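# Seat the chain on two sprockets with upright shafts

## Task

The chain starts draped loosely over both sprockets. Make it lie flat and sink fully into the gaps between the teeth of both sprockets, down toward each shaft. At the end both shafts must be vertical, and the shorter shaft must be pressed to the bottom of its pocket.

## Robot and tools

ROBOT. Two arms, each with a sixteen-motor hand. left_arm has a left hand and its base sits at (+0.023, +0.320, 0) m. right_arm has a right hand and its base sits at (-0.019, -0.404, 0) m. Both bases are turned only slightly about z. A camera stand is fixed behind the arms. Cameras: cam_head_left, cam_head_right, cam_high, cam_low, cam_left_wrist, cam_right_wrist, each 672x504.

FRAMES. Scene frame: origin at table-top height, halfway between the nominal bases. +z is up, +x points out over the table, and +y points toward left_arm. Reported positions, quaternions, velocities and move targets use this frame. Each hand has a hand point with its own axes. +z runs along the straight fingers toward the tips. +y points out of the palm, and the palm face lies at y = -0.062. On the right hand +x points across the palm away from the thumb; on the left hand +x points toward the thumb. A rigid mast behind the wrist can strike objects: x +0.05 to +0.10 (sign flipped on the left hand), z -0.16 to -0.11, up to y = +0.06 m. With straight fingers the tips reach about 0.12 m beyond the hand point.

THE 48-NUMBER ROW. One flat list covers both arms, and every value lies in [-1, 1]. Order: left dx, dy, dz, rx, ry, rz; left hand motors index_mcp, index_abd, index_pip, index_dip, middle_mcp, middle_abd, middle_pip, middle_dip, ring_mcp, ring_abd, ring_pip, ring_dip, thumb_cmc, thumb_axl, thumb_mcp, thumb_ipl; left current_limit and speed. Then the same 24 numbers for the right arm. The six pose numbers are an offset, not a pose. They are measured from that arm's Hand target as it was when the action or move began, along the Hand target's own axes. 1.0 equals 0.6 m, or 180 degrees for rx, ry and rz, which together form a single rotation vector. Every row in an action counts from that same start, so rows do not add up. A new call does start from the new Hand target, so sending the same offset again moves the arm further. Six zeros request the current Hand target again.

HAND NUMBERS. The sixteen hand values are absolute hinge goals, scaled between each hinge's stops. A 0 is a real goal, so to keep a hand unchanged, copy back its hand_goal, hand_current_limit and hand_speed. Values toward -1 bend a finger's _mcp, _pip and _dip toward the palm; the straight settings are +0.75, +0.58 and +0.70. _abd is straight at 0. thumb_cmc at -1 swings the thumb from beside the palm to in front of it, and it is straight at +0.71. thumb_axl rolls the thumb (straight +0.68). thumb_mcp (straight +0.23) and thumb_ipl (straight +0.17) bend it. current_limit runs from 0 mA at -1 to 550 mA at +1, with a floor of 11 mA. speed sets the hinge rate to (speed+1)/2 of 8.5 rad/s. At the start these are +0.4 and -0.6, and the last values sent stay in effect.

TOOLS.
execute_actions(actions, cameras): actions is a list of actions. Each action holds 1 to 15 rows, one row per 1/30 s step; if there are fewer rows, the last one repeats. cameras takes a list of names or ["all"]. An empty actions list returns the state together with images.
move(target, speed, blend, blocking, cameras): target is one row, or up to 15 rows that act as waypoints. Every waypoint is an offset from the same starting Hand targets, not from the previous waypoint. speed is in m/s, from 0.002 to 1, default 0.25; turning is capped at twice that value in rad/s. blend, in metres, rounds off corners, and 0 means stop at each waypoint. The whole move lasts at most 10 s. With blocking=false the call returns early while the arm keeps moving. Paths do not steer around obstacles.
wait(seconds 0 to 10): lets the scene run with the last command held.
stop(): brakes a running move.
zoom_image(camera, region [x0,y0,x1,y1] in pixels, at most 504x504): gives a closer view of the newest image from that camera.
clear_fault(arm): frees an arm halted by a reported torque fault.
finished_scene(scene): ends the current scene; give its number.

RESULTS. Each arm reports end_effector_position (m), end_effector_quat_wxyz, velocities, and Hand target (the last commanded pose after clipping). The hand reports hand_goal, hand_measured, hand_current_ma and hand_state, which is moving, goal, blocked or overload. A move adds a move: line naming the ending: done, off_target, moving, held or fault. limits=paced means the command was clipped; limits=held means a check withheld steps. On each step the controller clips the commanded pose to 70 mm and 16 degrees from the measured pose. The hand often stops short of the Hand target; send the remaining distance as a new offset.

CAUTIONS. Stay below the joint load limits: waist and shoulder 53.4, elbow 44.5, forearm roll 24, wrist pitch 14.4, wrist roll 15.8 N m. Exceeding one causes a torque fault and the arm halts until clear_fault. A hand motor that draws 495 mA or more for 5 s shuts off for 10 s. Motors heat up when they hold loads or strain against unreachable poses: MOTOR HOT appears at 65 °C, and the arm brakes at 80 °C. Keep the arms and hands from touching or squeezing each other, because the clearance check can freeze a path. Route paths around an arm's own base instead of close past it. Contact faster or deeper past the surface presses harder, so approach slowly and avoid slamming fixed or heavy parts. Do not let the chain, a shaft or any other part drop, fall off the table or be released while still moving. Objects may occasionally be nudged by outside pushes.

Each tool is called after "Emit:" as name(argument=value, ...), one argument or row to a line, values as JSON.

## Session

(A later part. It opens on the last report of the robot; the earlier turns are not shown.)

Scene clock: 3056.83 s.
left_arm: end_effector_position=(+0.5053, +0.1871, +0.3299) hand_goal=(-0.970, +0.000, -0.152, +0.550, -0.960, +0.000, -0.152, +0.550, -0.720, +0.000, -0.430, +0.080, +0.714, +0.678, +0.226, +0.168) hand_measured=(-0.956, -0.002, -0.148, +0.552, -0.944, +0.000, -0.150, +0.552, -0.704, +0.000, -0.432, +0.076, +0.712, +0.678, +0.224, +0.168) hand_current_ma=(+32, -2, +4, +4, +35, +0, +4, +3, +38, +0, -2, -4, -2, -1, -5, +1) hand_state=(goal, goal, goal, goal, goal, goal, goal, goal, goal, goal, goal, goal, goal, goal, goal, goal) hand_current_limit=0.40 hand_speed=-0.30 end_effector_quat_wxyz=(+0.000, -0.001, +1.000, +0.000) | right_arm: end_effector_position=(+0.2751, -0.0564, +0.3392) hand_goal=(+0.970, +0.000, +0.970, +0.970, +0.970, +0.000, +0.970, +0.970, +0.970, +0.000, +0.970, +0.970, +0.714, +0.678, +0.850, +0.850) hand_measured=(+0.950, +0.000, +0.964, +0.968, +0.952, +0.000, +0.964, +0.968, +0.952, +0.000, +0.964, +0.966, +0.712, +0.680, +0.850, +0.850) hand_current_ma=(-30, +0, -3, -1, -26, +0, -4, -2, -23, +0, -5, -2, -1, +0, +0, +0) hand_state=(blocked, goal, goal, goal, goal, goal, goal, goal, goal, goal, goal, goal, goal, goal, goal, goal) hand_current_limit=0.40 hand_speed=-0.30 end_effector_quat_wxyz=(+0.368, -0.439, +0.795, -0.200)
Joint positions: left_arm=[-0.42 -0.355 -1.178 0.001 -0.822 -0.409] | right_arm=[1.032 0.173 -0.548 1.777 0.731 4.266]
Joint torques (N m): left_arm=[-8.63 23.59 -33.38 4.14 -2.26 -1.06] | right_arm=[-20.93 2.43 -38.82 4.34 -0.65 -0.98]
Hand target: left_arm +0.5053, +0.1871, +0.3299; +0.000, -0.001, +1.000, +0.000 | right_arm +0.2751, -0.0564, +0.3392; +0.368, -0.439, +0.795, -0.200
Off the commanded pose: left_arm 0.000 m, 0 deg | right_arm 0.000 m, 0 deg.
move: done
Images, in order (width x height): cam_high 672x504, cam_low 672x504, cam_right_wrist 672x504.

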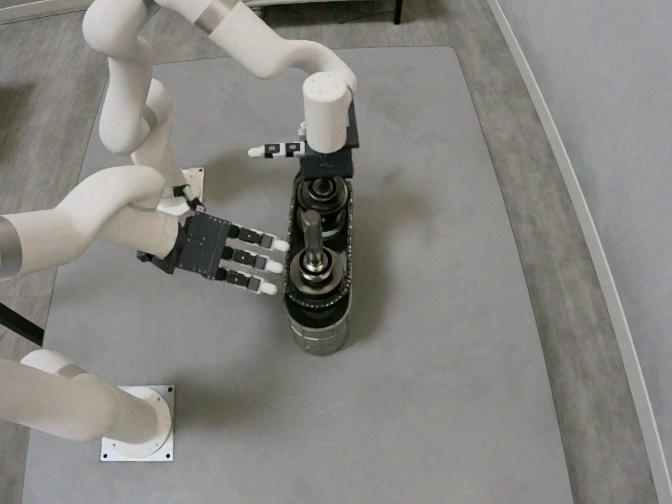

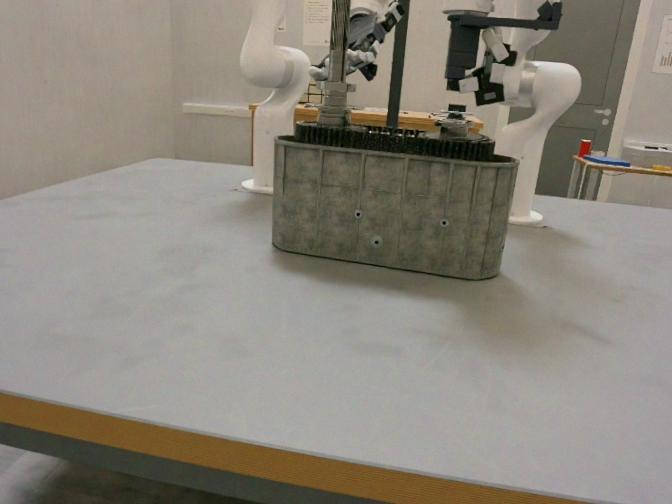

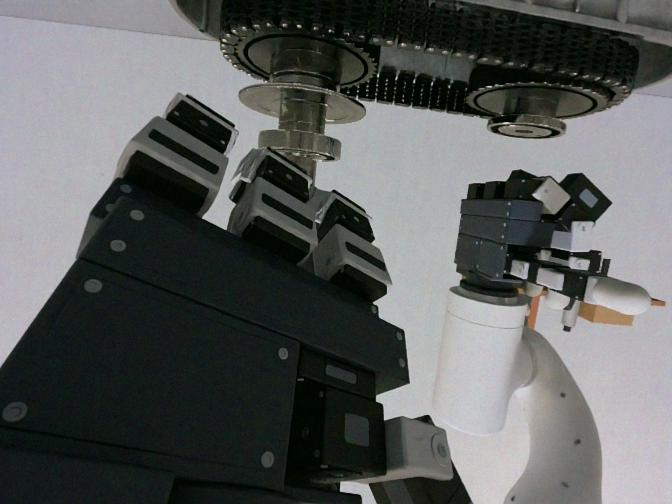

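Emit:
move(
  target=[
    [-0.0238,0.0083,0.075,0,0,0,-0.97,0,-0.153,0.55,-0.96,0,-0.153,0.55,-0.72,0,-0.43,0.08,0.714,0.678,0.226,0.168,0.4,-0.3, 0,0,0,0,0,0,0.97,0,0.97,0.97,0.97,0,0.97,0.97,0.97,0,0.97,0.97,0.714,0.678,0.85,0.85,0.4,-0.3],
    [-0.0238,0.0083,0.0833,0,0,0,-0.97,0,-0.153,0.55,-0.96,0,-0.153,0.55,-0.72,0,-0.43,0.08,0.714,0.678,0.226,0.168,0.4,-0.3, 0,0,0,0,0,0,0.97,0,0.97,0.97,0.97,0,0.97,0.97,0.97,0,0.97,0.97,0.714,0.678,0.85,0.85,0.4,-0.3],
  ],
  speed=[0.1,0.02],
  cameras=["cam_right_wrist","cam_low"],
)

Emit:
zoom_image(
  camera="cam_low",
  region=[420, 90, 500, 170],
)

Emit:
zoom_image(
  camera="cam_right_wrist",
  region=[440, 20, 660, 180],
)

Scene clock: 3075.23 s.
left_arm: end_effector_position=(+0.5198, +0.1920, +0.2810) hand_goal=(-0.970, +0.000, -0.152, +0.550, -0.960, +0.000, -0.152, +0.550, -0.720, +0.000, -0.430, +0.080, +0.714, +0.678, +0.226, +0.168) hand_measured=(-0.978, -0.002, -0.148, +0.552, -0.944, +0.000, -0.150, +0.552, -0.704, +0.000, -0.432, +0.076, +0.712, +0.678, +0.224, +0.168) hand_current_ma=(-16, -2, +4, +4, +35, +0, +4, +3, +38, +0, -2, -4, -2, -1, -5, +1) hand_state=(goal, goal, goal, goal, goal, goal, goal, goal, goal, goal, goal, goal, goal, goal, goal, goal) hand_current_limit=0.40 hand_speed=-0.30 end_effector_quat_wxyz=(+0.001, -0.001, +1.000, +0.000) | right_arm: end_effector_position=(+0.2751, -0.0564, +0.3392) hand_goal=(+0.970, +0.000, +0.970, +0.970, +0.970, +0.000, +0.970, +0.970, +0.970, +0.000, +0.970, +0.970, +0.714, +0.678, +0.850, +0.850) hand_measured=(+0.950, +0.000, +0.964, +0.968, +0.952, +0.000, +0.964, +0.968, +0.952, +0.000, +0.964, +0.966, +0.712, +0.680, +0.850, +0.850) hand_current_ma=(-30, +0, -3, -1, -26, +0, -4, -2, -23, +0, -5, -2, -1, +0, +0, +0) hand_state=(blocked, goal, goal, goal, goal, goal, goal, goal, goal, goal, goal, goal, goal, goal, goal, goal) hand_current_limit=0.40 hand_speed=-0.30 end_effector_quat_wxyz=(+0.368, -0.439, +0.795, -0.200)
Joint positions: left_arm=[-0.402 -0.436 -1.168 0.001 -0.73 -0.391] | right_arm=[1.032 0.173 -0.548 1.777 0.731 4.266]
Joint torques (N m): left_arm=[10.2 -9.96 16.06 2.45 7.31 0.73] | right_arm=[-21.41 2.23 -38.77 4.83 -0.87 -0.91]
Hand target: left_arm +0.5196, +0.1921, +0.2799; +0.000, -0.001, +1.000, +0.000 | right_arm +0.2751, -0.0564, +0.3392; +0.368, -0.439, +0.795, -0.200
Off the commanded pose: left_arm 0.001 m, 0 deg | right_arm 0.000 m, 0 deg.
move: done
Images, in order (width x height): cam_low 672x504, cam_right_wrist 672x504.

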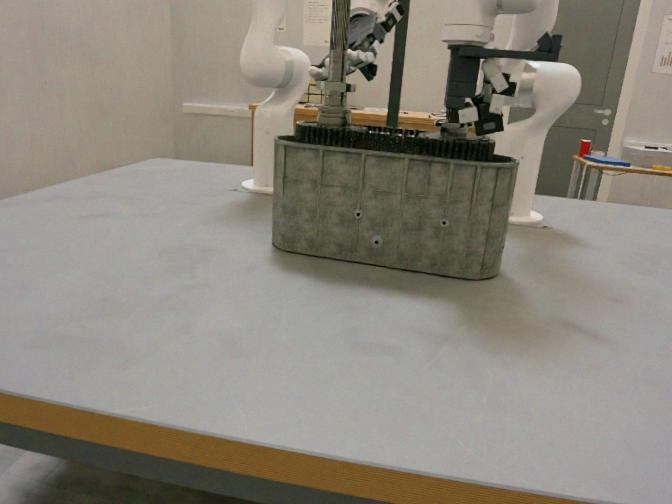

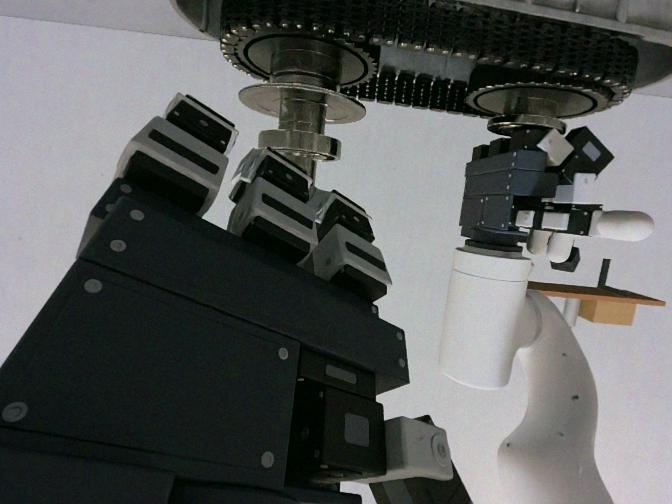

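Scaled by 6.300.

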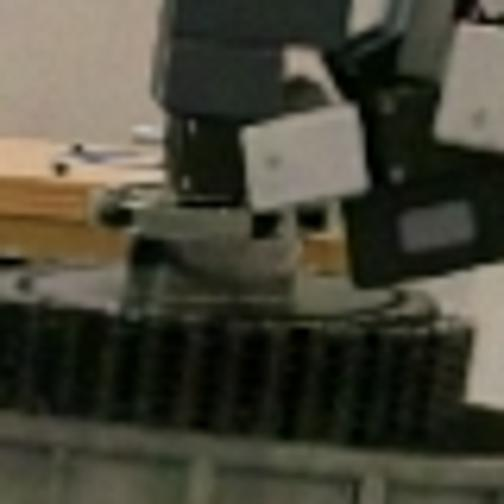

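Scaled by 2.291.

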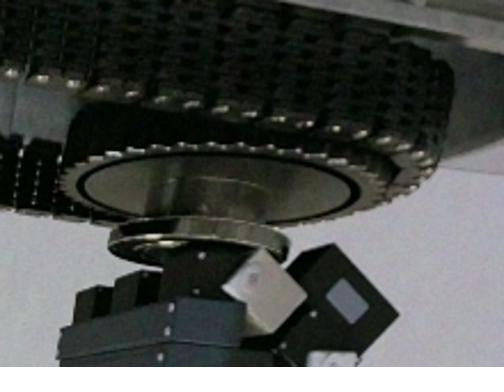

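Emit:
move(
  target=[
    [0.02,0,-0.005,0,0,0,-0.97,0,-0.153,0.55,-0.96,0,-0.153,0.55,-0.72,0,-0.43,0.08,0.714,0.678,0.226,0.168,0.4,-0.3, 0,0,0,0,0,0,0.97,0,0.97,0.97,0.97,0,0.97,0.97,0.97,0,0.97,0.97,0.714,0.678,0.85,0.85,0.4,-0.3],
    [0.02,0,0.001,0,0,0,-0.97,0,-0.153,0.55,-0.96,0,-0.153,0.55,-0.72,0,-0.43,0.08,0.714,0.678,0.226,0.168,0.4,-0.3, 0,0,0,0,0,0,0.97,0,0.97,0.97,0.97,0,0.97,0.97,0.97,0,0.97,0.97,0.714,0.678,0.85,0.85,0.4,-0.3],
    [-0.02,0,-0.005,0,0,0,-0.97,0,-0.153,0.55,-0.96,0,-0.153,0.55,-0.72,0,-0.43,0.08,0.714,0.678,0.226,0.168,0.4,-0.3, 0,0,0,0,0,0,0.97,0,0.97,0.97,0.97,0,0.97,0.97,0.97,0,0.97,0.97,0.714,0.678,0.85,0.85,0.4,-0.3],
    [-0.02,0,0.001,0,0,0,-0.97,0,-0.153,0.55,-0.96,0,-0.153,0.55,-0.72,0,-0.43,0.08,0.714,0.678,0.226,0.168,0.4,-0.3, 0,0,0,0,0,0,0.97,0,0.97,0.97,0.97,0,0.97,0.97,0.97,0,0.97,0.97,0.714,0.678,0.85,0.85,0.4,-0.3],
    [0,0,-0.005,0,0,0,-0.97,0,-0.153,0.55,-0.96,0,-0.153,0.55,-0.72,0,-0.43,0.08,0.714,0.678,0.226,0.168,0.4,-0.3, 0,0,0,0,0,0,0.97,0,0.97,0.97,0.97,0,0.97,0.97,0.97,0,0.97,0.97,0.714,0.678,0.85,0.85,0.4,-0.3],
    [0,0,0,0,0,0,-0.97,0,-0.153,0.55,-0.96,0,-0.153,0.55,-0.72,0,-0.43,0.08,0.714,0.678,0.226,0.168,0.4,-0.3, 0,0,0,0,0,0,0.97,0,0.97,0.97,0.97,0,0.97,0.97,0.97,0,0.97,0.97,0.714,0.678,0.85,0.85,0.4,-0.3],
  ],
  speed=[0.05,0.02,0.05,0.02,0.05,0.02],
  cameras=["cam_right_wrist","cam_low"],
)

Emit:
zoom_image(
  camera="cam_low",
  region=[420, 90, 500, 170],
)

Emit:
zoom_image(
  camera="cam_right_wrist",
  region=[440, 20, 660, 180],
)

Scene clock: 3097.93 s.
left_arm: end_effector_position=(+0.5196, +0.1921, +0.2800) hand_goal=(-0.970, +0.000, -0.152, +0.550, -0.960, +0.000, -0.152, +0.550, -0.720, +0.000, -0.430, +0.080, +0.714, +0.678, +0.226, +0.168) hand_measured=(-0.978, -0.002, -0.148, +0.552, -0.948, +0.000, -0.150, +0.552, -0.704, +0.000, -0.432, +0.076, +0.712, +0.678, +0.224, +0.168) hand_current_ma=(-16, -2, +4, +4, +25, +0, +4, +3, +38, +0, -2, -4, -2, -1, -5, +1) hand_state=(goal, goal, goal, goal, goal, goal, goal, goal, goal, goal, goal, goal, goal, goal, goal, goal) hand_current_limit=0.40 hand_speed=-0.30 end_effector_quat_wxyz=(+0.000, -0.001, +1.000, +0.000) | right_arm: end_effector_position=(+0.2751, -0.0564, +0.3392) hand_goal=(+0.970, +0.000, +0.970, +0.970, +0.970, +0.000, +0.970, +0.970, +0.970, +0.000, +0.970, +0.970, +0.714, +0.678, +0.850, +0.850) hand_measured=(+0.950, +0.000, +0.964, +0.968, +0.952, +0.000, +0.964, +0.968, +0.952, +0.000, +0.964, +0.966, +0.712, +0.680, +0.850, +0.850) hand_current_ma=(-30, +0, -3, -1, -26, +0, -4, -2, -23, +0, -5, -2, -1, +0, +0, +0) hand_state=(blocked, goal, goal, goal, goal, goal, goal, goal, goal, goal, goal, goal, goal, goal, goal, goal) hand_current_limit=0.40 hand_speed=-0.30 end_effector_quat_wxyz=(+0.368, -0.439, +0.795, -0.200)
Joint positions: left_arm=[-0.402 -0.437 -1.168 0.001 -0.73 -0.391] | right_arm=[1.032 0.173 -0.548 1.777 0.731 4.266]
Joint torques (N m): left_arm=[-10.43 20.99 -15.61 -0.96 2.41 -0.98] | right_arm=[-21.67 3.05 -38.34 4.6 -0.71 -0.93]
Motor temperatures (°C): left_arm=[29 29 35 31 39 31] | right_arm=[31 26 33 30 32 28]
Hand target: left_arm +0.5196, +0.1921, +0.2799; +0.000, -0.001, +1.000, +0.000 | right_arm +0.2751, -0.0564, +0.3392; +0.368, -0.439, +0.795, -0.200
Off the commanded pose: left_arm 0.000 m, 0 deg | right_arm 0.000 m, 0 deg.
move: done
Images, in order (width x height): cam_low 672x504, cam_right_wrist 672x504.

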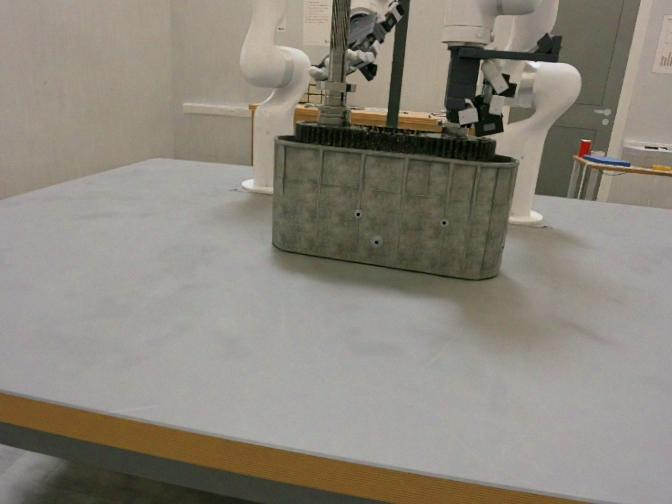

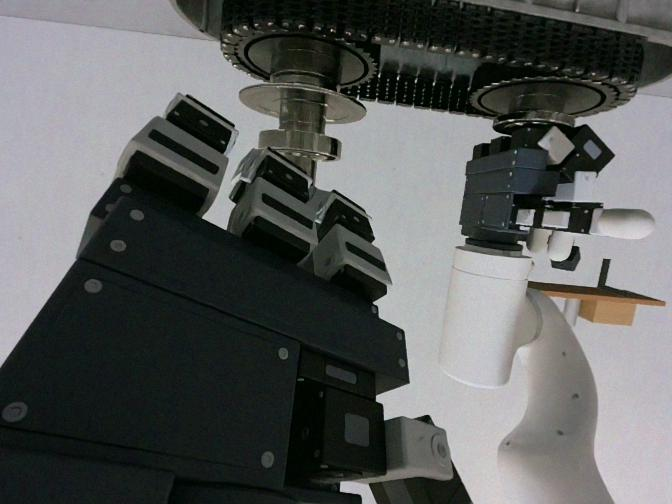

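Scaled by 6.300.

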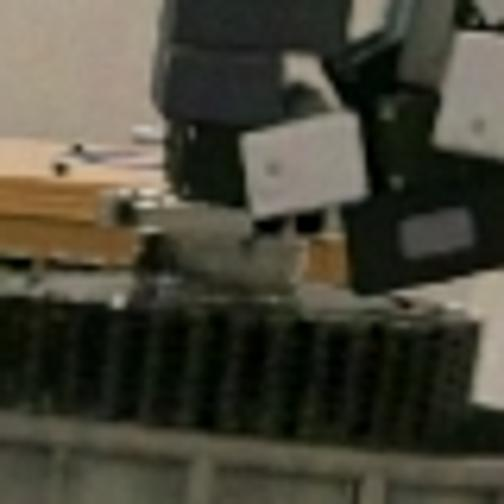

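Scaled by 2.291.

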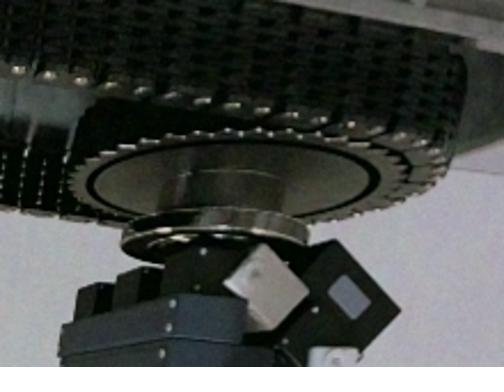

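Emit:
move(
  target=[
    [0,0.004,0.004,0,0,0,-0.97,0,-0.153,0.55,-0.96,0,-0.153,0.55,-0.72,0,-0.43,0.08,0.714,0.678,0.226,0.168,0.4,-0.3, 0,0,0,0,0,0,0.97,0,0.97,0.97,0.97,0,0.97,0.97,0.97,0,0.97,0.97,0.714,0.678,0.85,0.85,0.4,-0.3],
  ],
  speed=[0.02],
  cameras=["cam_right_wrist","cam_low"],
)

Emit:
zoom_image(
  camera="cam_right_wrist",
  region=[440, 20, 660, 180],
)

Scene clock: 3108.40 s.
left_arm: end_effector_position=(+0.5199, +0.1943, +0.2783) hand_goal=(-0.970, +0.000, -0.152, +0.550, -0.960, +0.000, -0.152, +0.550, -0.720, +0.000, -0.430, +0.080, +0.714, +0.678, +0.226, +0.168) hand_measured=(-0.976, -0.002, -0.148, +0.552, -0.948, +0.000, -0.150, +0.552, -0.704, +0.000, -0.432, +0.076, +0.712, +0.678, +0.224, +0.168) hand_current_ma=(-9, -2, +4, +4, +22, +0, +4, +3, +38, +0, -2, -4, -2, -1, -5, +1) hand_state=(goal, goal, goal, goal, goal, goal, goal, goal, goal, goal, goal, goal, goal, goal, goal, goal) hand_current_limit=0.40 hand_speed=-0.30 end_effector_quat_wxyz=(+0.001, -0.001, +1.000, +0.000) | right_arm: end_effector_position=(+0.2751, -0.0564, +0.3392) hand_goal=(+0.970, +0.000, +0.970, +0.970, +0.970, +0.000, +0.970, +0.970, +0.970, +0.000, +0.970, +0.970, +0.714, +0.678, +0.850, +0.850) hand_measured=(+0.950, +0.000, +0.964, +0.968, +0.952, +0.000, +0.964, +0.968, +0.952, +0.000, +0.964, +0.966, +0.712, +0.680, +0.850, +0.850) hand_current_ma=(-30, +0, -3, -1, -26, +0, -4, -2, -23, +0, -5, -2, -1, +0, +0, +0) hand_state=(blocked, goal, goal, goal, goal, goal, goal, goal, goal, goal, goal, goal, goal, goal, goal, goal) hand_current_limit=0.40 hand_speed=-0.30 end_effector_quat_wxyz=(+0.368, -0.439, +0.795, -0.200)
Joint positions: left_arm=[-0.398 -0.437 -1.164 0.001 -0.724 -0.387] | right_arm=[1.032 0.173 -0.548 1.777 0.731 4.266]
Joint torques (N m): left_arm=[18.68 0.07 21.2 2.71 5.12 1.78] | right_arm=[-21.8 2.5 -38.05 4.45 -0.73 -0.96]
Hand target: left_arm +0.5196, +0.1945, +0.2775; +0.000, -0.001, +1.000, +0.000 | right_arm +0.2751, -0.0564, +0.3392; +0.368, -0.439, +0.795, -0.200
Off the commanded pose: left_arm 0.001 m, 0 deg | right_arm 0.000 m, 0 deg.
move: done
Images, in order (width x height): cam_low 672x504, cam_right_wrist 672x504.

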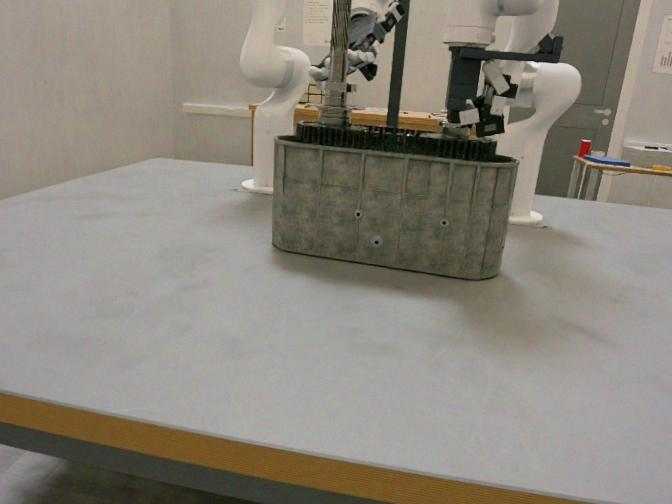

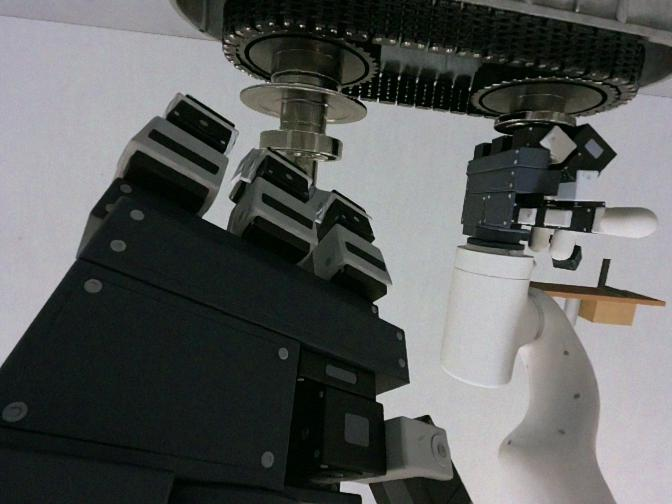

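Scaled by 2.291.

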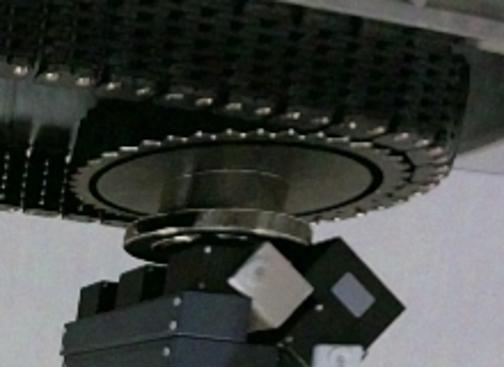

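Emit:
move(
  target=[
    [0.02,0,-0.008,0,0,0,-0.97,0,-0.153,0.55,-0.96,0,-0.153,0.55,-0.72,0,-0.43,0.08,0.714,0.678,0.226,0.168,0.4,-0.3, 0,0,0,0,0,0,0.97,0,0.97,0.97,0.97,0,0.97,0.97,0.97,0,0.97,0.97,0.714,0.678,0.85,0.85,0.4,-0.3],
    [0.02,0,0.002,0,0,0,-0.97,0,-0.153,0.55,-0.96,0,-0.153,0.55,-0.72,0,-0.43,0.08,0.714,0.678,0.226,0.168,0.4,-0.3, 0,0,0,0,0,0,0.97,0,0.97,0.97,0.97,0,0.97,0.97,0.97,0,0.97,0.97,0.714,0.678,0.85,0.85,0.4,-0.3],
    [0,0.025,-0.008,0,0,0,-0.97,0,-0.153,0.55,-0.96,0,-0.153,0.55,-0.72,0,-0.43,0.08,0.714,0.678,0.226,0.168,0.4,-0.3, 0,0,0,0,0,0,0.97,0,0.97,0.97,0.97,0,0.97,0.97,0.97,0,0.97,0.97,0.714,0.678,0.85,0.85,0.4,-0.3],
    [0,0.025,0.002,0,0,0,-0.97,0,-0.153,0.55,-0.96,0,-0.153,0.55,-0.72,0,-0.43,0.08,0.714,0.678,0.226,0.168,0.4,-0.3, 0,0,0,0,0,0,0.97,0,0.97,0.97,0.97,0,0.97,0.97,0.97,0,0.97,0.97,0.714,0.678,0.85,0.85,0.4,-0.3],
    [-0.02,0,-0.008,0,0,0,-0.97,0,-0.153,0.55,-0.96,0,-0.153,0.55,-0.72,0,-0.43,0.08,0.714,0.678,0.226,0.168,0.4,-0.3, 0,0,0,0,0,0,0.97,0,0.97,0.97,0.97,0,0.97,0.97,0.97,0,0.97,0.97,0.714,0.678,0.85,0.85,0.4,-0.3],
    [-0.02,0,0.002,0,0,0,-0.97,0,-0.153,0.55,-0.96,0,-0.153,0.55,-0.72,0,-0.43,0.08,0.714,0.678,0.226,0.168,0.4,-0.3, 0,0,0,0,0,0,0.97,0,0.97,0.97,0.97,0,0.97,0.97,0.97,0,0.97,0.97,0.714,0.678,0.85,0.85,0.4,-0.3],
    [0,0,-0.008,0,0,0,-0.97,0,-0.153,0.55,-0.96,0,-0.153,0.55,-0.72,0,-0.43,0.08,0.714,0.678,0.226,0.168,0.4,-0.3, 0,0,0,0,0,0,0.97,0,0.97,0.97,0.97,0,0.97,0.97,0.97,0,0.97,0.97,0.714,0.678,0.85,0.85,0.4,-0.3],
    [0,0,0.002,0,0,0,-0.97,0,-0.153,0.55,-0.96,0,-0.153,0.55,-0.72,0,-0.43,0.08,0.714,0.678,0.226,0.168,0.4,-0.3, 0,0,0,0,0,0,0.97,0,0.97,0.97,0.97,0,0.97,0.97,0.97,0,0.97,0.97,0.714,0.678,0.85,0.85,0.4,-0.3],
  ],
  speed=[0.05,0.02,0.05,0.02,0.05,0.02,0.05,0.02],
  cameras=["cam_right_wrist","cam_low"],
)

Emit:
zoom_image(
  camera="cam_low",
  region=[420, 90, 500, 170],
)

Emit:
zoom_image(
  camera="cam_right_wrist",
  region=[440, 20, 660, 180],
)

Scene clock: 3134.77 s.
left_arm: end_effector_position=(+0.5197, +0.1944, +0.2775) hand_goal=(-0.970, +0.000, -0.152, +0.550, -0.960, +0.000, -0.152, +0.550, -0.720, +0.000, -0.430, +0.080, +0.714, +0.678, +0.226, +0.168) hand_measured=(-0.998, -0.002, -0.150, +0.552, -0.960, +0.000, -0.150, +0.552, -0.704, +0.000, -0.432, +0.076, +0.712, +0.678, +0.224, +0.168) hand_current_ma=(-76, -2, +3, +4, -1, +0, +3, +3, +37, +0, -2, -4, -1, -1, -5, +1) hand_state=(blocked, goal, goal, goal, goal, goal, goal, goal, goal, goal, goal, goal, goal, goal, goal, goal) hand_current_limit=0.40 hand_speed=-0.30 end_effector_quat_wxyz=(+0.001, -0.001, +1.000, +0.000) | right_arm: end_effector_position=(+0.2751, -0.0564, +0.3392) hand_goal=(+0.970, +0.000, +0.970, +0.970, +0.970, +0.000, +0.970, +0.970, +0.970, +0.000, +0.970, +0.970, +0.714, +0.678, +0.850, +0.850) hand_measured=(+0.950, +0.000, +0.964, +0.968, +0.952, +0.000, +0.964, +0.968, +0.952, +0.000, +0.964, +0.966, +0.712, +0.680, +0.850, +0.850) hand_current_ma=(-30, +0, -3, -1, -26, +0, -4, -2, -23, +0, -5, -2, -1, +0, +0, +0) hand_state=(blocked, goal, goal, goal, goal, goal, goal, goal, goal, goal, goal, goal, goal, goal, goal, goal) hand_current_limit=0.40 hand_speed=-0.30 end_effector_quat_wxyz=(+0.368, -0.439, +0.795, -0.200)
Joint positions: left_arm=[-0.398 -0.438 -1.162 0.001 -0.722 -0.387] | right_arm=[1.032 0.173 -0.548 1.777 0.731 4.266]
Joint torques (N m): left_arm=[-7.98 -11.49 14.03 0.44 8.02 -0.82] | right_arm=[-22.19 2.55 -38.5 4.71 -0.81 -0.91]
Hand target: left_arm +0.5196, +0.1945, +0.2763; +0.000, -0.001, +1.000, +0.000 | right_arm +0.2751, -0.0564, +0.3392; +0.368, -0.439, +0.795, -0.200
Off the commanded pose: left_arm 0.001 m, 0 deg | right_arm 0.000 m, 0 deg.
move: done
Images, in order (width x height): cam_low 672x504, cam_right_wrist 672x504.

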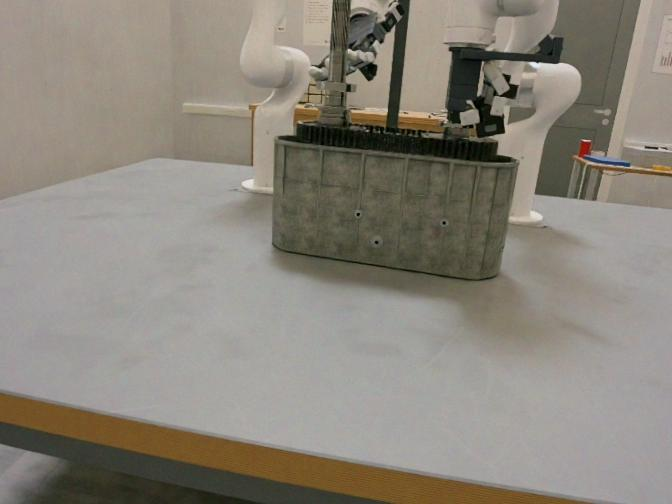

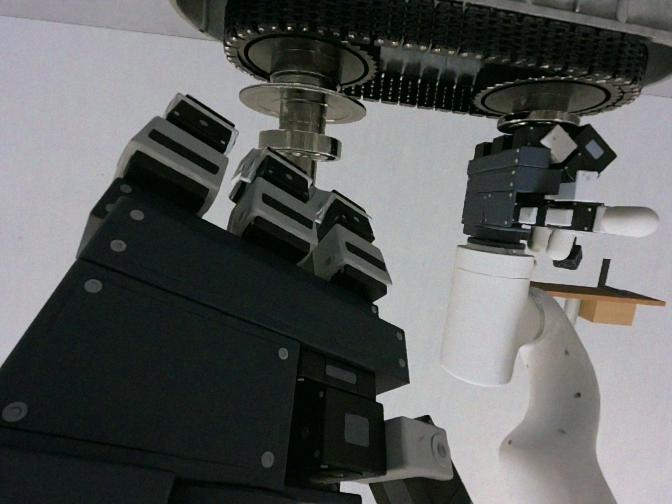

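Scaled by 6.300.

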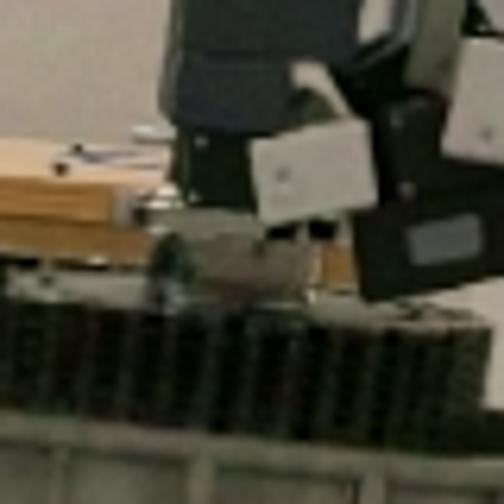

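Scaled by 2.291.

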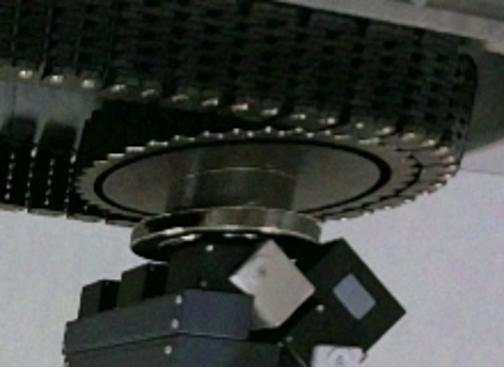

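Emit:
move(
  target=[
    [0.02,0.006,-0.008,0,0,0,-0.97,0,-0.153,0.55,-0.96,0,-0.153,0.55,-0.72,0,-0.43,0.08,0.714,0.678,0.226,0.168,0.4,-0.3, 0,0,0,0,0,0,0.97,0,0.97,0.97,0.97,0,0.97,0.97,0.97,0,0.97,0.97,0.714,0.678,0.85,0.85,0.4,-0.3],
    [0.02,0.006,0.002,0,0,0,-0.97,0,-0.153,0.55,-0.96,0,-0.153,0.55,-0.72,0,-0.43,0.08,0.714,0.678,0.226,0.168,0.4,-0.3, 0,0,0,0,0,0,0.97,0,0.97,0.97,0.97,0,0.97,0.97,0.97,0,0.97,0.97,0.714,0.678,0.85,0.85,0.4,-0.3],
    [0,0.032,-0.008,0,0,0,-0.97,0,-0.153,0.55,-0.96,0,-0.153,0.55,-0.72,0,-0.43,0.08,0.714,0.678,0.226,0.168,0.4,-0.3, 0,0,0,0,0,0,0.97,0,0.97,0.97,0.97,0,0.97,0.97,0.97,0,0.97,0.97,0.714,0.678,0.85,0.85,0.4,-0.3],
    [0,0.032,0.002,0,0,0,-0.97,0,-0.153,0.55,-0.96,0,-0.153,0.55,-0.72,0,-0.43,0.08,0.714,0.678,0.226,0.168,0.4,-0.3, 0,0,0,0,0,0,0.97,0,0.97,0.97,0.97,0,0.97,0.97,0.97,0,0.97,0.97,0.714,0.678,0.85,0.85,0.4,-0.3],
    [-0.02,0.006,-0.008,0,0,0,-0.97,0,-0.153,0.55,-0.96,0,-0.153,0.55,-0.72,0,-0.43,0.08,0.714,0.678,0.226,0.168,0.4,-0.3, 0,0,0,0,0,0,0.97,0,0.97,0.97,0.97,0,0.97,0.97,0.97,0,0.97,0.97,0.714,0.678,0.85,0.85,0.4,-0.3],
    [-0.02,0.006,0.002,0,0,0,-0.97,0,-0.153,0.55,-0.96,0,-0.153,0.55,-0.72,0,-0.43,0.08,0.714,0.678,0.226,0.168,0.4,-0.3, 0,0,0,0,0,0,0.97,0,0.97,0.97,0.97,0,0.97,0.97,0.97,0,0.97,0.97,0.714,0.678,0.85,0.85,0.4,-0.3],
    [0,0.006,-0.008,0,0,0,-0.97,0,-0.153,0.55,-0.96,0,-0.153,0.55,-0.72,0,-0.43,0.08,0.714,0.678,0.226,0.168,0.4,-0.3, 0,0,0,0,0,0,0.97,0,0.97,0.97,0.97,0,0.97,0.97,0.97,0,0.97,0.97,0.714,0.678,0.85,0.85,0.4,-0.3],
    [0,0.006,0.002,0,0,0,-0.97,0,-0.153,0.55,-0.96,0,-0.153,0.55,-0.72,0,-0.43,0.08,0.714,0.678,0.226,0.168,0.4,-0.3, 0,0,0,0,0,0,0.97,0,0.97,0.97,0.97,0,0.97,0.97,0.97,0,0.97,0.97,0.714,0.678,0.85,0.85,0.4,-0.3],
  ],
  speed=[0.05,0.02,0.05,0.02,0.05,0.02,0.05,0.02],
  cameras=["cam_right_wrist","cam_low"],
)

Emit:
zoom_image(
  camera="cam_low",
  region=[420, 90, 500, 170],
)

Emit:
zoom_image(
  camera="cam_right_wrist",
  region=[440, 20, 660, 180],
)

Scene clock: 3156.97 s.
left_arm: end_effector_position=(+0.5112, +0.1966, +0.3024) hand_goal=(-0.970, +0.000, -0.152, +0.550, -0.960, +0.000, -0.152, +0.550, -0.720, +0.000, -0.430, +0.080, +0.714, +0.678, +0.226, +0.168) hand_measured=(-0.966, -0.002, -0.150, +0.552, -0.956, +0.000, -0.150, +0.552, -0.704, +0.000, -0.432, +0.076, +0.712, +0.678, +0.222, +0.168) hand_current_ma=(+7, -2, +3, +4, +7, +0, +3, +3, +34, +0, -2, -4, -1, -1, -6, +1) hand_state=(goal, goal, goal, goal, goal, goal, goal, goal, goal, goal, goal, goal, goal, goal, goal, goal) hand_current_limit=0.40 hand_speed=-0.30 end_effector_quat_wxyz=(+0.024, -0.001, +1.000, -0.010) | right_arm: end_effector_position=(+0.2751, -0.0564, +0.3392) hand_goal=(+0.970, +0.000, +0.970, +0.970, +0.970, +0.000, +0.970, +0.970, +0.970, +0.000, +0.970, +0.970, +0.714, +0.678, +0.850, +0.850) hand_measured=(+0.950, +0.000, +0.964, +0.968, +0.952, +0.000, +0.964, +0.968, +0.952, +0.000, +0.964, +0.966, +0.712, +0.680, +0.850, +0.850) hand_current_ma=(-30, +0, -3, -1, -26, +0, -4, -2, -23, +0, -5, -2, -1, +0, +0, +0) hand_state=(blocked, goal, goal, goal, goal, goal, goal, goal, goal, goal, goal, goal, goal, goal, goal, goal) hand_current_limit=0.40 hand_speed=-0.30 end_effector_quat_wxyz=(+0.368, -0.439, +0.795, -0.200)
Joint positions: left_arm=[-0.4 -0.36 -1.123 0.001 -0.711 -0.389] | right_arm=[1.032 0.173 -0.548 1.777 0.731 4.266]
Joint torques (N m): left_arm=[0.6 60.26 -23.4 0.76 1.1 -0.07] | right_arm=[-21.04 2.17 -38.55 4.92 -0.59 -0.89]
Hand target: left_arm +0.5112, +0.1966, +0.3024; +0.024, -0.001, +1.000, -0.010 (not the last commanded pose) | right_arm +0.2751, -0.0564, +0.3392; +0.368, -0.439, +0.795, -0.200
Off the commanded pose: left_arm 0.029 m, 3 deg | right_arm 0.000 m, 0 deg.
TORQUE FAULT: the external load on joint 2 (shoulder) of the left arm reached its load limit, and that arm stopped. The contact can be on any part of that arm beyond that joint, not only on its tool. A torque fault puts only its own arm into a fault stop. That arm's remaining commands of this call were not run. The hold on joint 2 (shoulder) of that arm was moved back by the arm itself, up to 3 degrees, as the stop began. That arm is still stopped at the end of this call. While its stop runs, that arm, its gripper or tool too, takes no new command.
CLEAR FAULT: the left arm stays stopped (state 4) until you call clear_fault(arm="left_arm").
End effector pose when the fault began: left_arm: position (+0.5078, +0.1979, +0.2770), quat_wxyz (+0.001, -0.001, +1.000, +0.000)
Joint positions when the fault began: left_arm=[-0.4 -0.41 -1.122 0.001 -0.709 -0.389]
move: fault (left_arm); path passed 2 of 8 targets
Images, in order (width x height): cam_low 672x504, cam_right_wrist 672x504.

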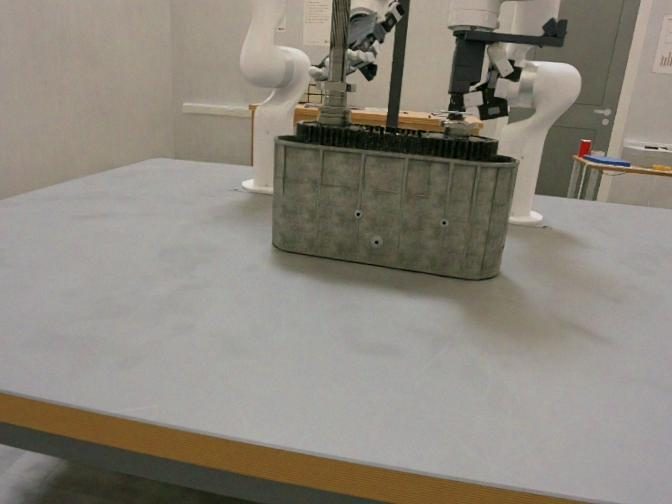

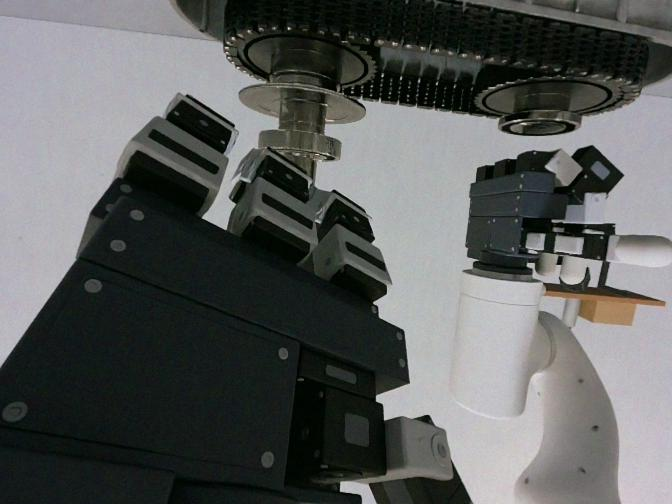

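Scaled by 6.300.

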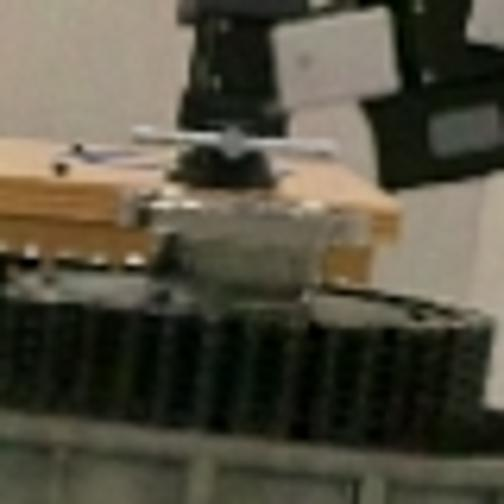

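Scaled by 2.291.

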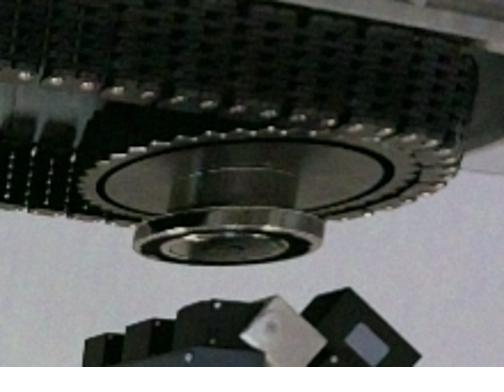

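Emit:
clear_fault(
  arm="left_arm",
)

Emit:
move(
  target=[0,0.25,-0.2,0,0,0,0.97,0,0.97,0.97,0.97,0,0.97,0.97,0.97,0,0.97,0.97,0.714,0.678,0.85,0.85,0.4,-0.3, 0,0,0,0,0,0,0.97,0,0.97,0.97,0.97,0,0.97,0.97,0.97,0,0.97,0.97,0.714,0.678,0.85,0.85,0.4,-0.3],
  speed=0.2,
)

Scene clock: 3163.70 s.
left_arm: end_effector_position=(+0.5112, +0.1966, +0.3024) hand_goal=(-0.970, +0.000, -0.152, +0.550, -0.960, +0.000, -0.152, +0.550, -0.720, +0.000, -0.430, +0.080, +0.714, +0.678, +0.226, +0.168) hand_measured=(-0.966, -0.002, -0.150, +0.552, -0.956, +0.000, -0.150, +0.552, -0.704, +0.000, -0.432, +0.076, +0.712, +0.678, +0.222, +0.168) hand_current_ma=(+7, -2, +3, +4, +8, +0, +3, +3, +34, +0, -2, -4, -1, -1, -6, +1) hand_state=(goal, goal, goal, goal, goal, goal, goal, goal, goal, goal, goal, goal, goal, goal, goal, goal) hand_current_limit=0.40 hand_speed=-0.30 end_effector_quat_wxyz=(+0.024, -0.001, +1.000, -0.010) | right_arm: end_effector_position=(+0.2751, -0.0564, +0.3392) hand_goal=(+0.970, +0.000, +0.970, +0.970, +0.970, +0.000, +0.970, +0.970, +0.970, +0.000, +0.970, +0.970, +0.714, +0.678, +0.850, +0.850) hand_measured=(+0.950, +0.000, +0.964, +0.968, +0.952, +0.000, +0.964, +0.968, +0.952, +0.000, +0.964, +0.966, +0.712, +0.680, +0.850, +0.850) hand_current_ma=(-30, +0, -3, -1, -26, +0, -4, -2, -23, +0, -5, -2, -1, +0, +0, +0) hand_state=(blocked, goal, goal, goal, goal, goal, goal, goal, goal, goal, goal, goal, goal, goal, goal, goal) hand_current_limit=0.40 hand_speed=-0.30 end_effector_quat_wxyz=(+0.368, -0.439, +0.795, -0.200)
Joint positions: left_arm=[-0.4 -0.36 -1.123 0.001 -0.711 -0.389] | right_arm=[1.032 0.173 -0.548 1.777 0.731 4.266]
Joint torques (N m): left_arm=[-0.24 59.03 -23.87 0.71 1.13 -0.1] | right_arm=[-21.76 3.9 -38.6 4.67 -0.56 -0.93]
Hand target: left_arm +0.5112, +0.1966, +0.3024; +0.024, -0.001, +1.000, -0.010 (not the last commanded pose) | right_arm +0.2751, -0.0564, +0.3392; +0.368, -0.439, +0.795, -0.200
Off the commanded pose: left_arm 0.029 m, 3 deg | right_arm 0.000 m, 0 deg.
TORQUE FAULT, CONTINUED: the left arm's stop, for the torque fault of joint 2 (shoulder) that an earlier result reported, is over. The call counts as one of the actions that you can send in this scene. The hold on joint 2 (shoulder) of that arm was moved back by the arm itself, up to 3 degrees, as the stop began. That arm's target is now where it stood when the stop ended, not its last command. That arm keeps its grip as last carried out and accepts commands again: back off and push less far.
CLEAR FAULT: your call cleared the left arm's torque fault. If a joint's load stays at its limit, that arm stops again at once.

Scene clock: 3165.13 s.
left_arm: end_effector_position=(+0.5052, +0.3488, +0.4193) hand_goal=(+0.970, +0.000, +0.970, +0.970, +0.970, +0.000, +0.970, +0.970, +0.970, +0.000, +0.970, +0.970, +0.714, +0.678, +0.850, +0.850) hand_measured=(+0.960, -0.002, +0.964, +0.966, +0.958, +0.000, +0.968, +0.968, +0.958, +0.000, +0.966, +0.968, +0.712, +0.678, +0.846, +0.848) hand_current_ma=(-20, -1, -8, -5, -22, +0, -4, -2, -22, +0, -6, -3, -1, -1, -10, -2) hand_state=(goal, goal, goal, goal, goal, goal, goal, goal, goal, goal, goal, goal, goal, goal, goal, goal) hand_current_limit=0.40 hand_speed=-0.30 end_effector_quat_wxyz=(+0.024, -0.001, +1.000, -0.010) | right_arm: end_effector_position=(+0.2751, -0.0564, +0.3392) hand_goal=(+0.970, +0.000, +0.970, +0.970, +0.970, +0.000, +0.970, +0.970, +0.970, +0.000, +0.970, +0.970, +0.714, +0.678, +0.850, +0.850) hand_measured=(+0.950, +0.000, +0.964, +0.968, +0.952, +0.000, +0.964, +0.968, +0.952, +0.000, +0.964, +0.966, +0.712, +0.680, +0.850, +0.850) hand_current_ma=(-30, +0, -3, -1, -26, +0, -4, -2, -23, +0, -5, -2, -1, +0, +0, +0) hand_state=(blocked, goal, goal, goal, goal, goal, goal, goal, goal, goal, goal, goal, goal, goal, goal, goal) hand_current_limit=0.40 hand_speed=-0.30 end_effector_quat_wxyz=(+0.368, -0.439, +0.795, -0.200)
Joint positions: left_arm=[-0.117 -0.15 -1.141 -0.017 -0.94 -0.096] | right_arm=[1.032 0.173 -0.548 1.777 0.731 4.266]
Joint torques (N m): left_arm=[8.05 52.13 -34.46 -1.79 -2.08 0.8] | right_arm=[-21.42 4.19 -38.17 5.22 -0.75 -0.79]
Hand target: left_arm +0.5052, +0.3489, +0.4193; +0.024, -0.001, +1.000, -0.010 | right_arm +0.2751, -0.0564, +0.3392; +0.368, -0.439, +0.795, -0.200
Off the commanded pose: left_arm 0.000 m, 0 deg | right_arm 0.000 m, 0 deg.
move: done

Emit:
move(
  target=[
    [-0.0264,-0.0722,0.09,0.0346,-0.0149,-0.3190,0.97,0,0.97,0.97,0.97,0,0.97,0.97,0.97,0,0.97,0.97,0.714,0.678,0.85,0.85,0.4,-0.3, 0,0,0,0,0,0,0.97,0,0.97,0.97,0.97,0,0.97,0.97,0.97,0,0.97,0.97,0.714,0.678,0.85,0.85,0.4,-0.3],
    [-0.0264,-0.1445,0.27,0.0346,-0.0149,-0.3190,0.97,0,0.97,0.97,0.97,0,0.97,0.97,0.97,0,0.97,0.97,0.714,0.678,0.85,0.85,0.4,-0.3, 0,0,0,0,0,0,0.97,0,0.97,0.97,0.97,0,0.97,0.97,0.97,0,0.97,0.97,0.714,0.678,0.85,0.85,0.4,-0.3],
  ],
  speed=0.2,
  cameras=["cam_left_wrist","cam_high"],
)

Emit:
zoom_image(
  camera="cam_left_wrist",
  region=[60, 120, 340, 330],
)

Emit:
zoom_image(
  camera="cam_left_wrist",
  region=[140, 130, 270, 215],
)

Scene clock: 3179.80 s.
left_arm: end_effector_position=(+0.5289, +0.2591, +0.2600) hand_goal=(+0.970, +0.000, +0.970, +0.970, +0.970, +0.000, +0.970, +0.970, +0.970, +0.000, +0.970, +0.970, +0.714, +0.678, +0.850, +0.850) hand_measured=(+0.960, -0.002, +0.964, +0.966, +0.958, +0.000, +0.968, +0.968, +0.958, +0.000, +0.966, +0.968, +0.712, +0.678, +0.846, +0.848) hand_current_ma=(-20, -1, -8, -5, -22, +0, -4, -2, -22, +0, -6, -3, -1, -1, -8, -2) hand_state=(goal, goal, goal, goal, goal, goal, goal, goal, goal, goal, goal, goal, goal, goal, goal, goal) hand_current_limit=0.40 hand_speed=-0.30 end_effector_quat_wxyz=(+0.039, -0.479, +0.874, -0.072) | right_arm: end_effector_position=(+0.2751, -0.0564, +0.3392) hand_goal=(+0.970, +0.000, +0.970, +0.970, +0.970, +0.000, +0.970, +0.970, +0.970, +0.000, +0.970, +0.970, +0.714, +0.678, +0.850, +0.850) hand_measured=(+0.950, +0.000, +0.964, +0.968, +0.952, +0.000, +0.964, +0.968, +0.952, +0.000, +0.964, +0.966, +0.712, +0.680, +0.850, +0.850) hand_current_ma=(-30, +0, -3, -1, -26, +0, -4, -2, -23, +0, -5, -2, -1, +0, +0, +0) hand_state=(blocked, goal, goal, goal, goal, goal, goal, goal, goal, goal, goal, goal, goal, goal, goal, goal) hand_current_limit=0.40 hand_speed=-0.30 end_effector_quat_wxyz=(+0.368, -0.439, +0.795, -0.200)
Joint positions: left_arm=[-0.133 -0.452 -1.165 -0.133 -0.569 -1.017] | right_arm=[1.032 0.173 -0.548 1.777 0.731 4.266]
Joint torques (N m): left_arm=[-8.68 25.35 -24.56 -1.83 2.21 -0.94] | right_arm=[-20.96 4.74 -38.45 4.93 -0.67 -0.87]
Hand target: left_arm +0.5290, +0.2591, +0.2600; +0.039, -0.479, +0.874, -0.072 | right_arm +0.2751, -0.0564, +0.3392; +0.368, -0.439, +0.795, -0.200
Off the commanded pose: left_arm 0.000 m, 0 deg | right_arm 0.000 m, 0 deg.
move: done
Images, in order (width x height): cam_high 672x504, cam_left_wrist 672x504.

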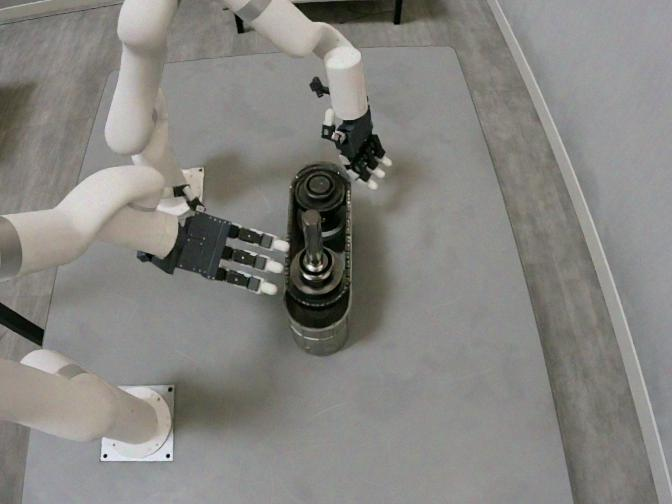

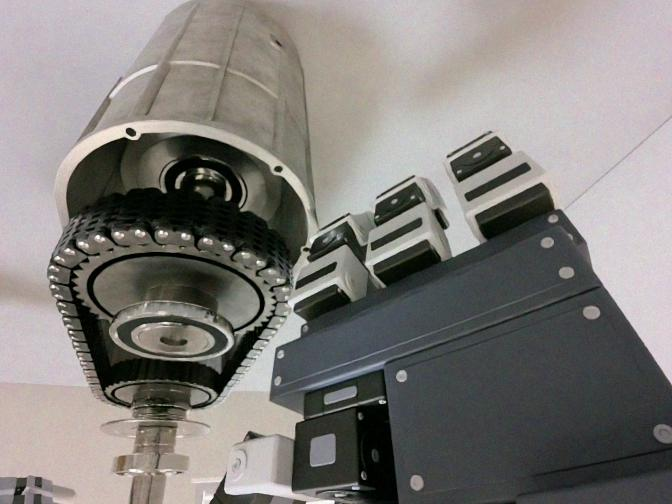

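Scaled by 1.800.

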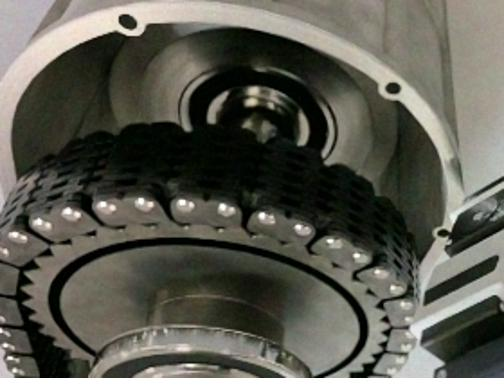

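Scaled by 3.877.

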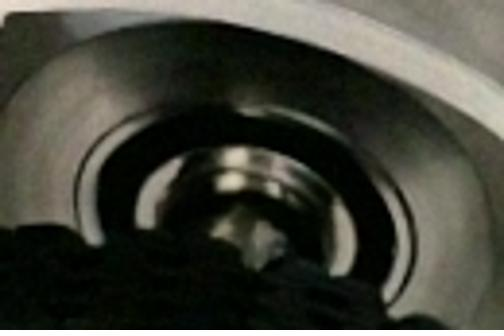

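Emit:
move(
  target=[-0.2135,0.1057,-0.3722,0,0,0,0.97,0,0.97,0.97,0.97,0,0.97,0.97,0.97,0,0.97,0.97,0.714,0.678,0.85,0.85,0.4,-0.3, -0.1777,-0.2778,-0.2812,0,0,0,0.97,0,0.97,0.97,0.97,0,0.97,0.97,0.97,0,0.97,0.97,0.714,0.678,0.85,0.85,0.4,-0.3],
  speed=0.25,
)

Emit:
move(
  target=[
    [0,0,0,0,0,0,0.97,0,0.97,0.97,0.97,0,0.97,0.97,0.97,0,0.97,0.97,0.714,0.678,0.85,0.85,0.4,-0.3, -0.1708,-0.0203,-0.0262,-0.022,-0.0552,-0.8335,0.97,0,0.97,0.97,0.97,0,0.97,0.97,0.97,0,0.97,0.97,0.714,0.678,0.85,0.85,0.4,-0.3],
    [0,0,0,0,0,0,0.97,0,0.97,0.97,0.97,0,0.97,0.97,0.97,0,0.97,0.97,0.714,0.678,0.85,0.85,0.4,-0.3, -0.3938,-0.0453,0.2932,-0.022,-0.0552,-0.8335,0.97,0,0.97,0.97,0.97,0,0.97,0.97,0.97,0,0.97,0.97,0.714,0.678,0.85,0.85,0.4,-0.3],
    [0,0,0,0,0,0,0.97,0,0.97,0.97,0.97,0,0.97,0.97,0.97,0,0.97,0.97,0.714,0.678,0.85,0.85,0.4,-0.3, -0.2988,0.1032,0.4435,-0.022,-0.0552,-0.8335,0.97,0,0.97,0.97,0.97,0,0.97,0.97,0.97,0,0.97,0.97,0.714,0.678,0.85,0.85,0.4,-0.3],
  ],
  speed=0.35,
  blend=0.02,
  cameras=["cam_right_wrist","cam_head_left"],
)

Scene clock: 3216.30 s.
left_arm: end_effector_position=(+0.5143, +0.4205, +0.4698) hand_goal=(+0.970, +0.000, +0.970, +0.970, +0.970, +0.000, +0.970, +0.970, +0.970, +0.000, +0.970, +0.970, +0.714, +0.678, +0.850, +0.850) hand_measured=(+0.960, -0.002, +0.964, +0.966, +0.958, +0.000, +0.968, +0.968, +0.958, +0.000, +0.966, +0.968, +0.712, +0.678, +0.846, +0.848) hand_current_ma=(-20, -1, -8, -5, -22, +0, -4, -2, -22, +0, -6, -3, -1, -1, -7, -2) hand_state=(goal, goal, goal, goal, goal, goal, goal, goal, goal, goal, goal, goal, goal, goal, goal, goal) hand_current_limit=0.40 hand_speed=-0.30 end_effector_quat_wxyz=(+0.039, -0.479, +0.874, -0.072) | right_arm: end_effector_position=(+0.2753, -0.0565, +0.5992) hand_goal=(+0.970, +0.000, +0.970, +0.970, +0.970, +0.000, +0.970, +0.970, +0.970, +0.000, +0.970, +0.970, +0.714, +0.678, +0.850, +0.850) hand_measured=(+0.950, +0.000, +0.964, +0.968, +0.952, +0.000, +0.964, +0.968, +0.954, +0.000, +0.964, +0.966, +0.712, +0.680, +0.850, +0.850) hand_current_ma=(-29, +0, -3, -1, -24, +0, -4, -2, -22, +0, -5, -2, -1, +0, +0, +0) hand_state=(blocked, goal, goal, goal, goal, goal, goal, goal, goal, goal, goal, goal, goal, goal, goal, goal) hand_current_limit=0.40 hand_speed=-0.30 end_effector_quat_wxyz=(+0.368, -0.439, +0.795, -0.200)
Joint positions: left_arm=[0.159 -0.264 -1.409 -0.13 -1.026 -0.771] | right_arm=[1.032 0.317 -1.032 2.269 1.021 3.525]
Joint torques (N m): left_arm=[9.9 20.65 -34.99 -1.86 -1.96 0.76] | right_arm=[-20.96 -0.42 -39.84 3.88 0.84 -0.88]
Hand target: left_arm +0.5143, +0.4205, +0.4698; +0.039, -0.479, +0.874, -0.072 | right_arm +0.2753, -0.0564, +0.5992; +0.368, -0.439, +0.795, -0.200
Off the commanded pose: left_arm 0.000 m, 0 deg | right_arm 0.000 m, 0 deg.
move: done

Scene clock: 3221.77 s.
left_arm: end_effector_position=(+0.5143, +0.4205, +0.4698) hand_goal=(+0.970, +0.000, +0.970, +0.970, +0.970, +0.000, +0.970, +0.970, +0.970, +0.000, +0.970, +0.970, +0.714, +0.678, +0.850, +0.850) hand_measured=(+0.960, -0.002, +0.964, +0.966, +0.958, +0.000, +0.968, +0.968, +0.958, +0.000, +0.966, +0.968, +0.712, +0.678, +0.846, +0.848) hand_current_ma=(-20, -1, -8, -5, -22, +0, -4, -2, -22, +0, -6, -3, -1, -1, -7, -2) hand_state=(goal, goal, goal, goal, goal, goal, goal, goal, goal, goal, goal, goal, goal, goal, goal, goal) hand_current_limit=0.40 hand_speed=-0.30 end_effector_quat_wxyz=(+0.039, -0.479, +0.874, -0.072) | right_arm: end_effector_position=(+0.5054, +0.1294, +0.4603) hand_goal=(+0.970, +0.000, +0.970, +0.970, +0.970, +0.000, +0.970, +0.970, +0.970, +0.000, +0.970, +0.970, +0.714, +0.678, +0.850, +0.850) hand_measured=(+0.964, +0.000, +0.966, +0.968, +0.966, +0.000, +0.966, +0.968, +0.966, +0.000, +0.966, +0.966, +0.712, +0.680, +0.848, +0.850) hand_current_ma=(-4, +0, -3, -1, -3, +0, -3, -2, -2, +0, -3, -2, +0, +0, -1, +0) hand_state=(goal, goal, goal, goal, goal, goal, goal, goal, goal, goal, goal, goal, goal, goal, goal, goal) hand_current_limit=0.40 hand_speed=-0.30 end_effector_quat_wxyz=(+0.059, +0.901, +0.238, +0.358)
Joint positions: left_arm=[0.159 -0.265 -1.409 -0.13 -1.026 -0.771] | right_arm=[1.029 -0.708 -1.835 2.307 0.829 1.01]
Joint torques (N m): left_arm=[9.03 20 -34.73 -2.04 -1.7 0.68] | right_arm=[19.3 30.87 -18.76 -7.01 -1.36 0.9]
Hand target: left_arm +0.5143, +0.4205, +0.4698; +0.039, -0.479, +0.874, -0.072 | right_arm +0.5054, +0.1294, +0.4602; +0.059, +0.901, +0.238, +0.358
Off the commanded pose: left_arm 0.000 m, 0 deg | right_arm 0.000 m, 0 deg.
move: done
Images, in order (width x height): cam_head_left 672x504, cam_right_wrist 672x504.

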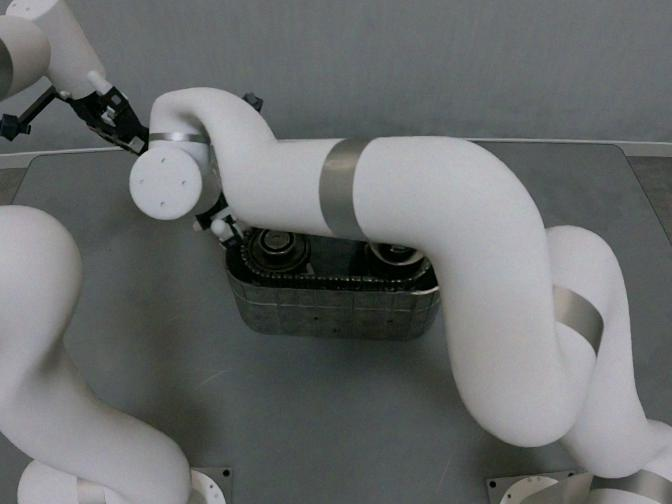

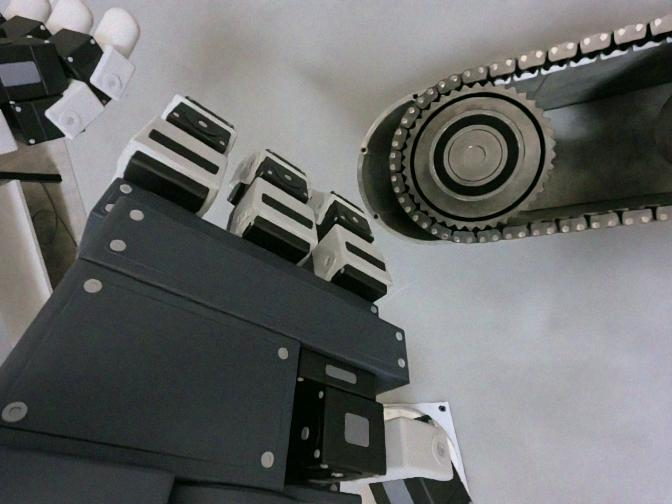

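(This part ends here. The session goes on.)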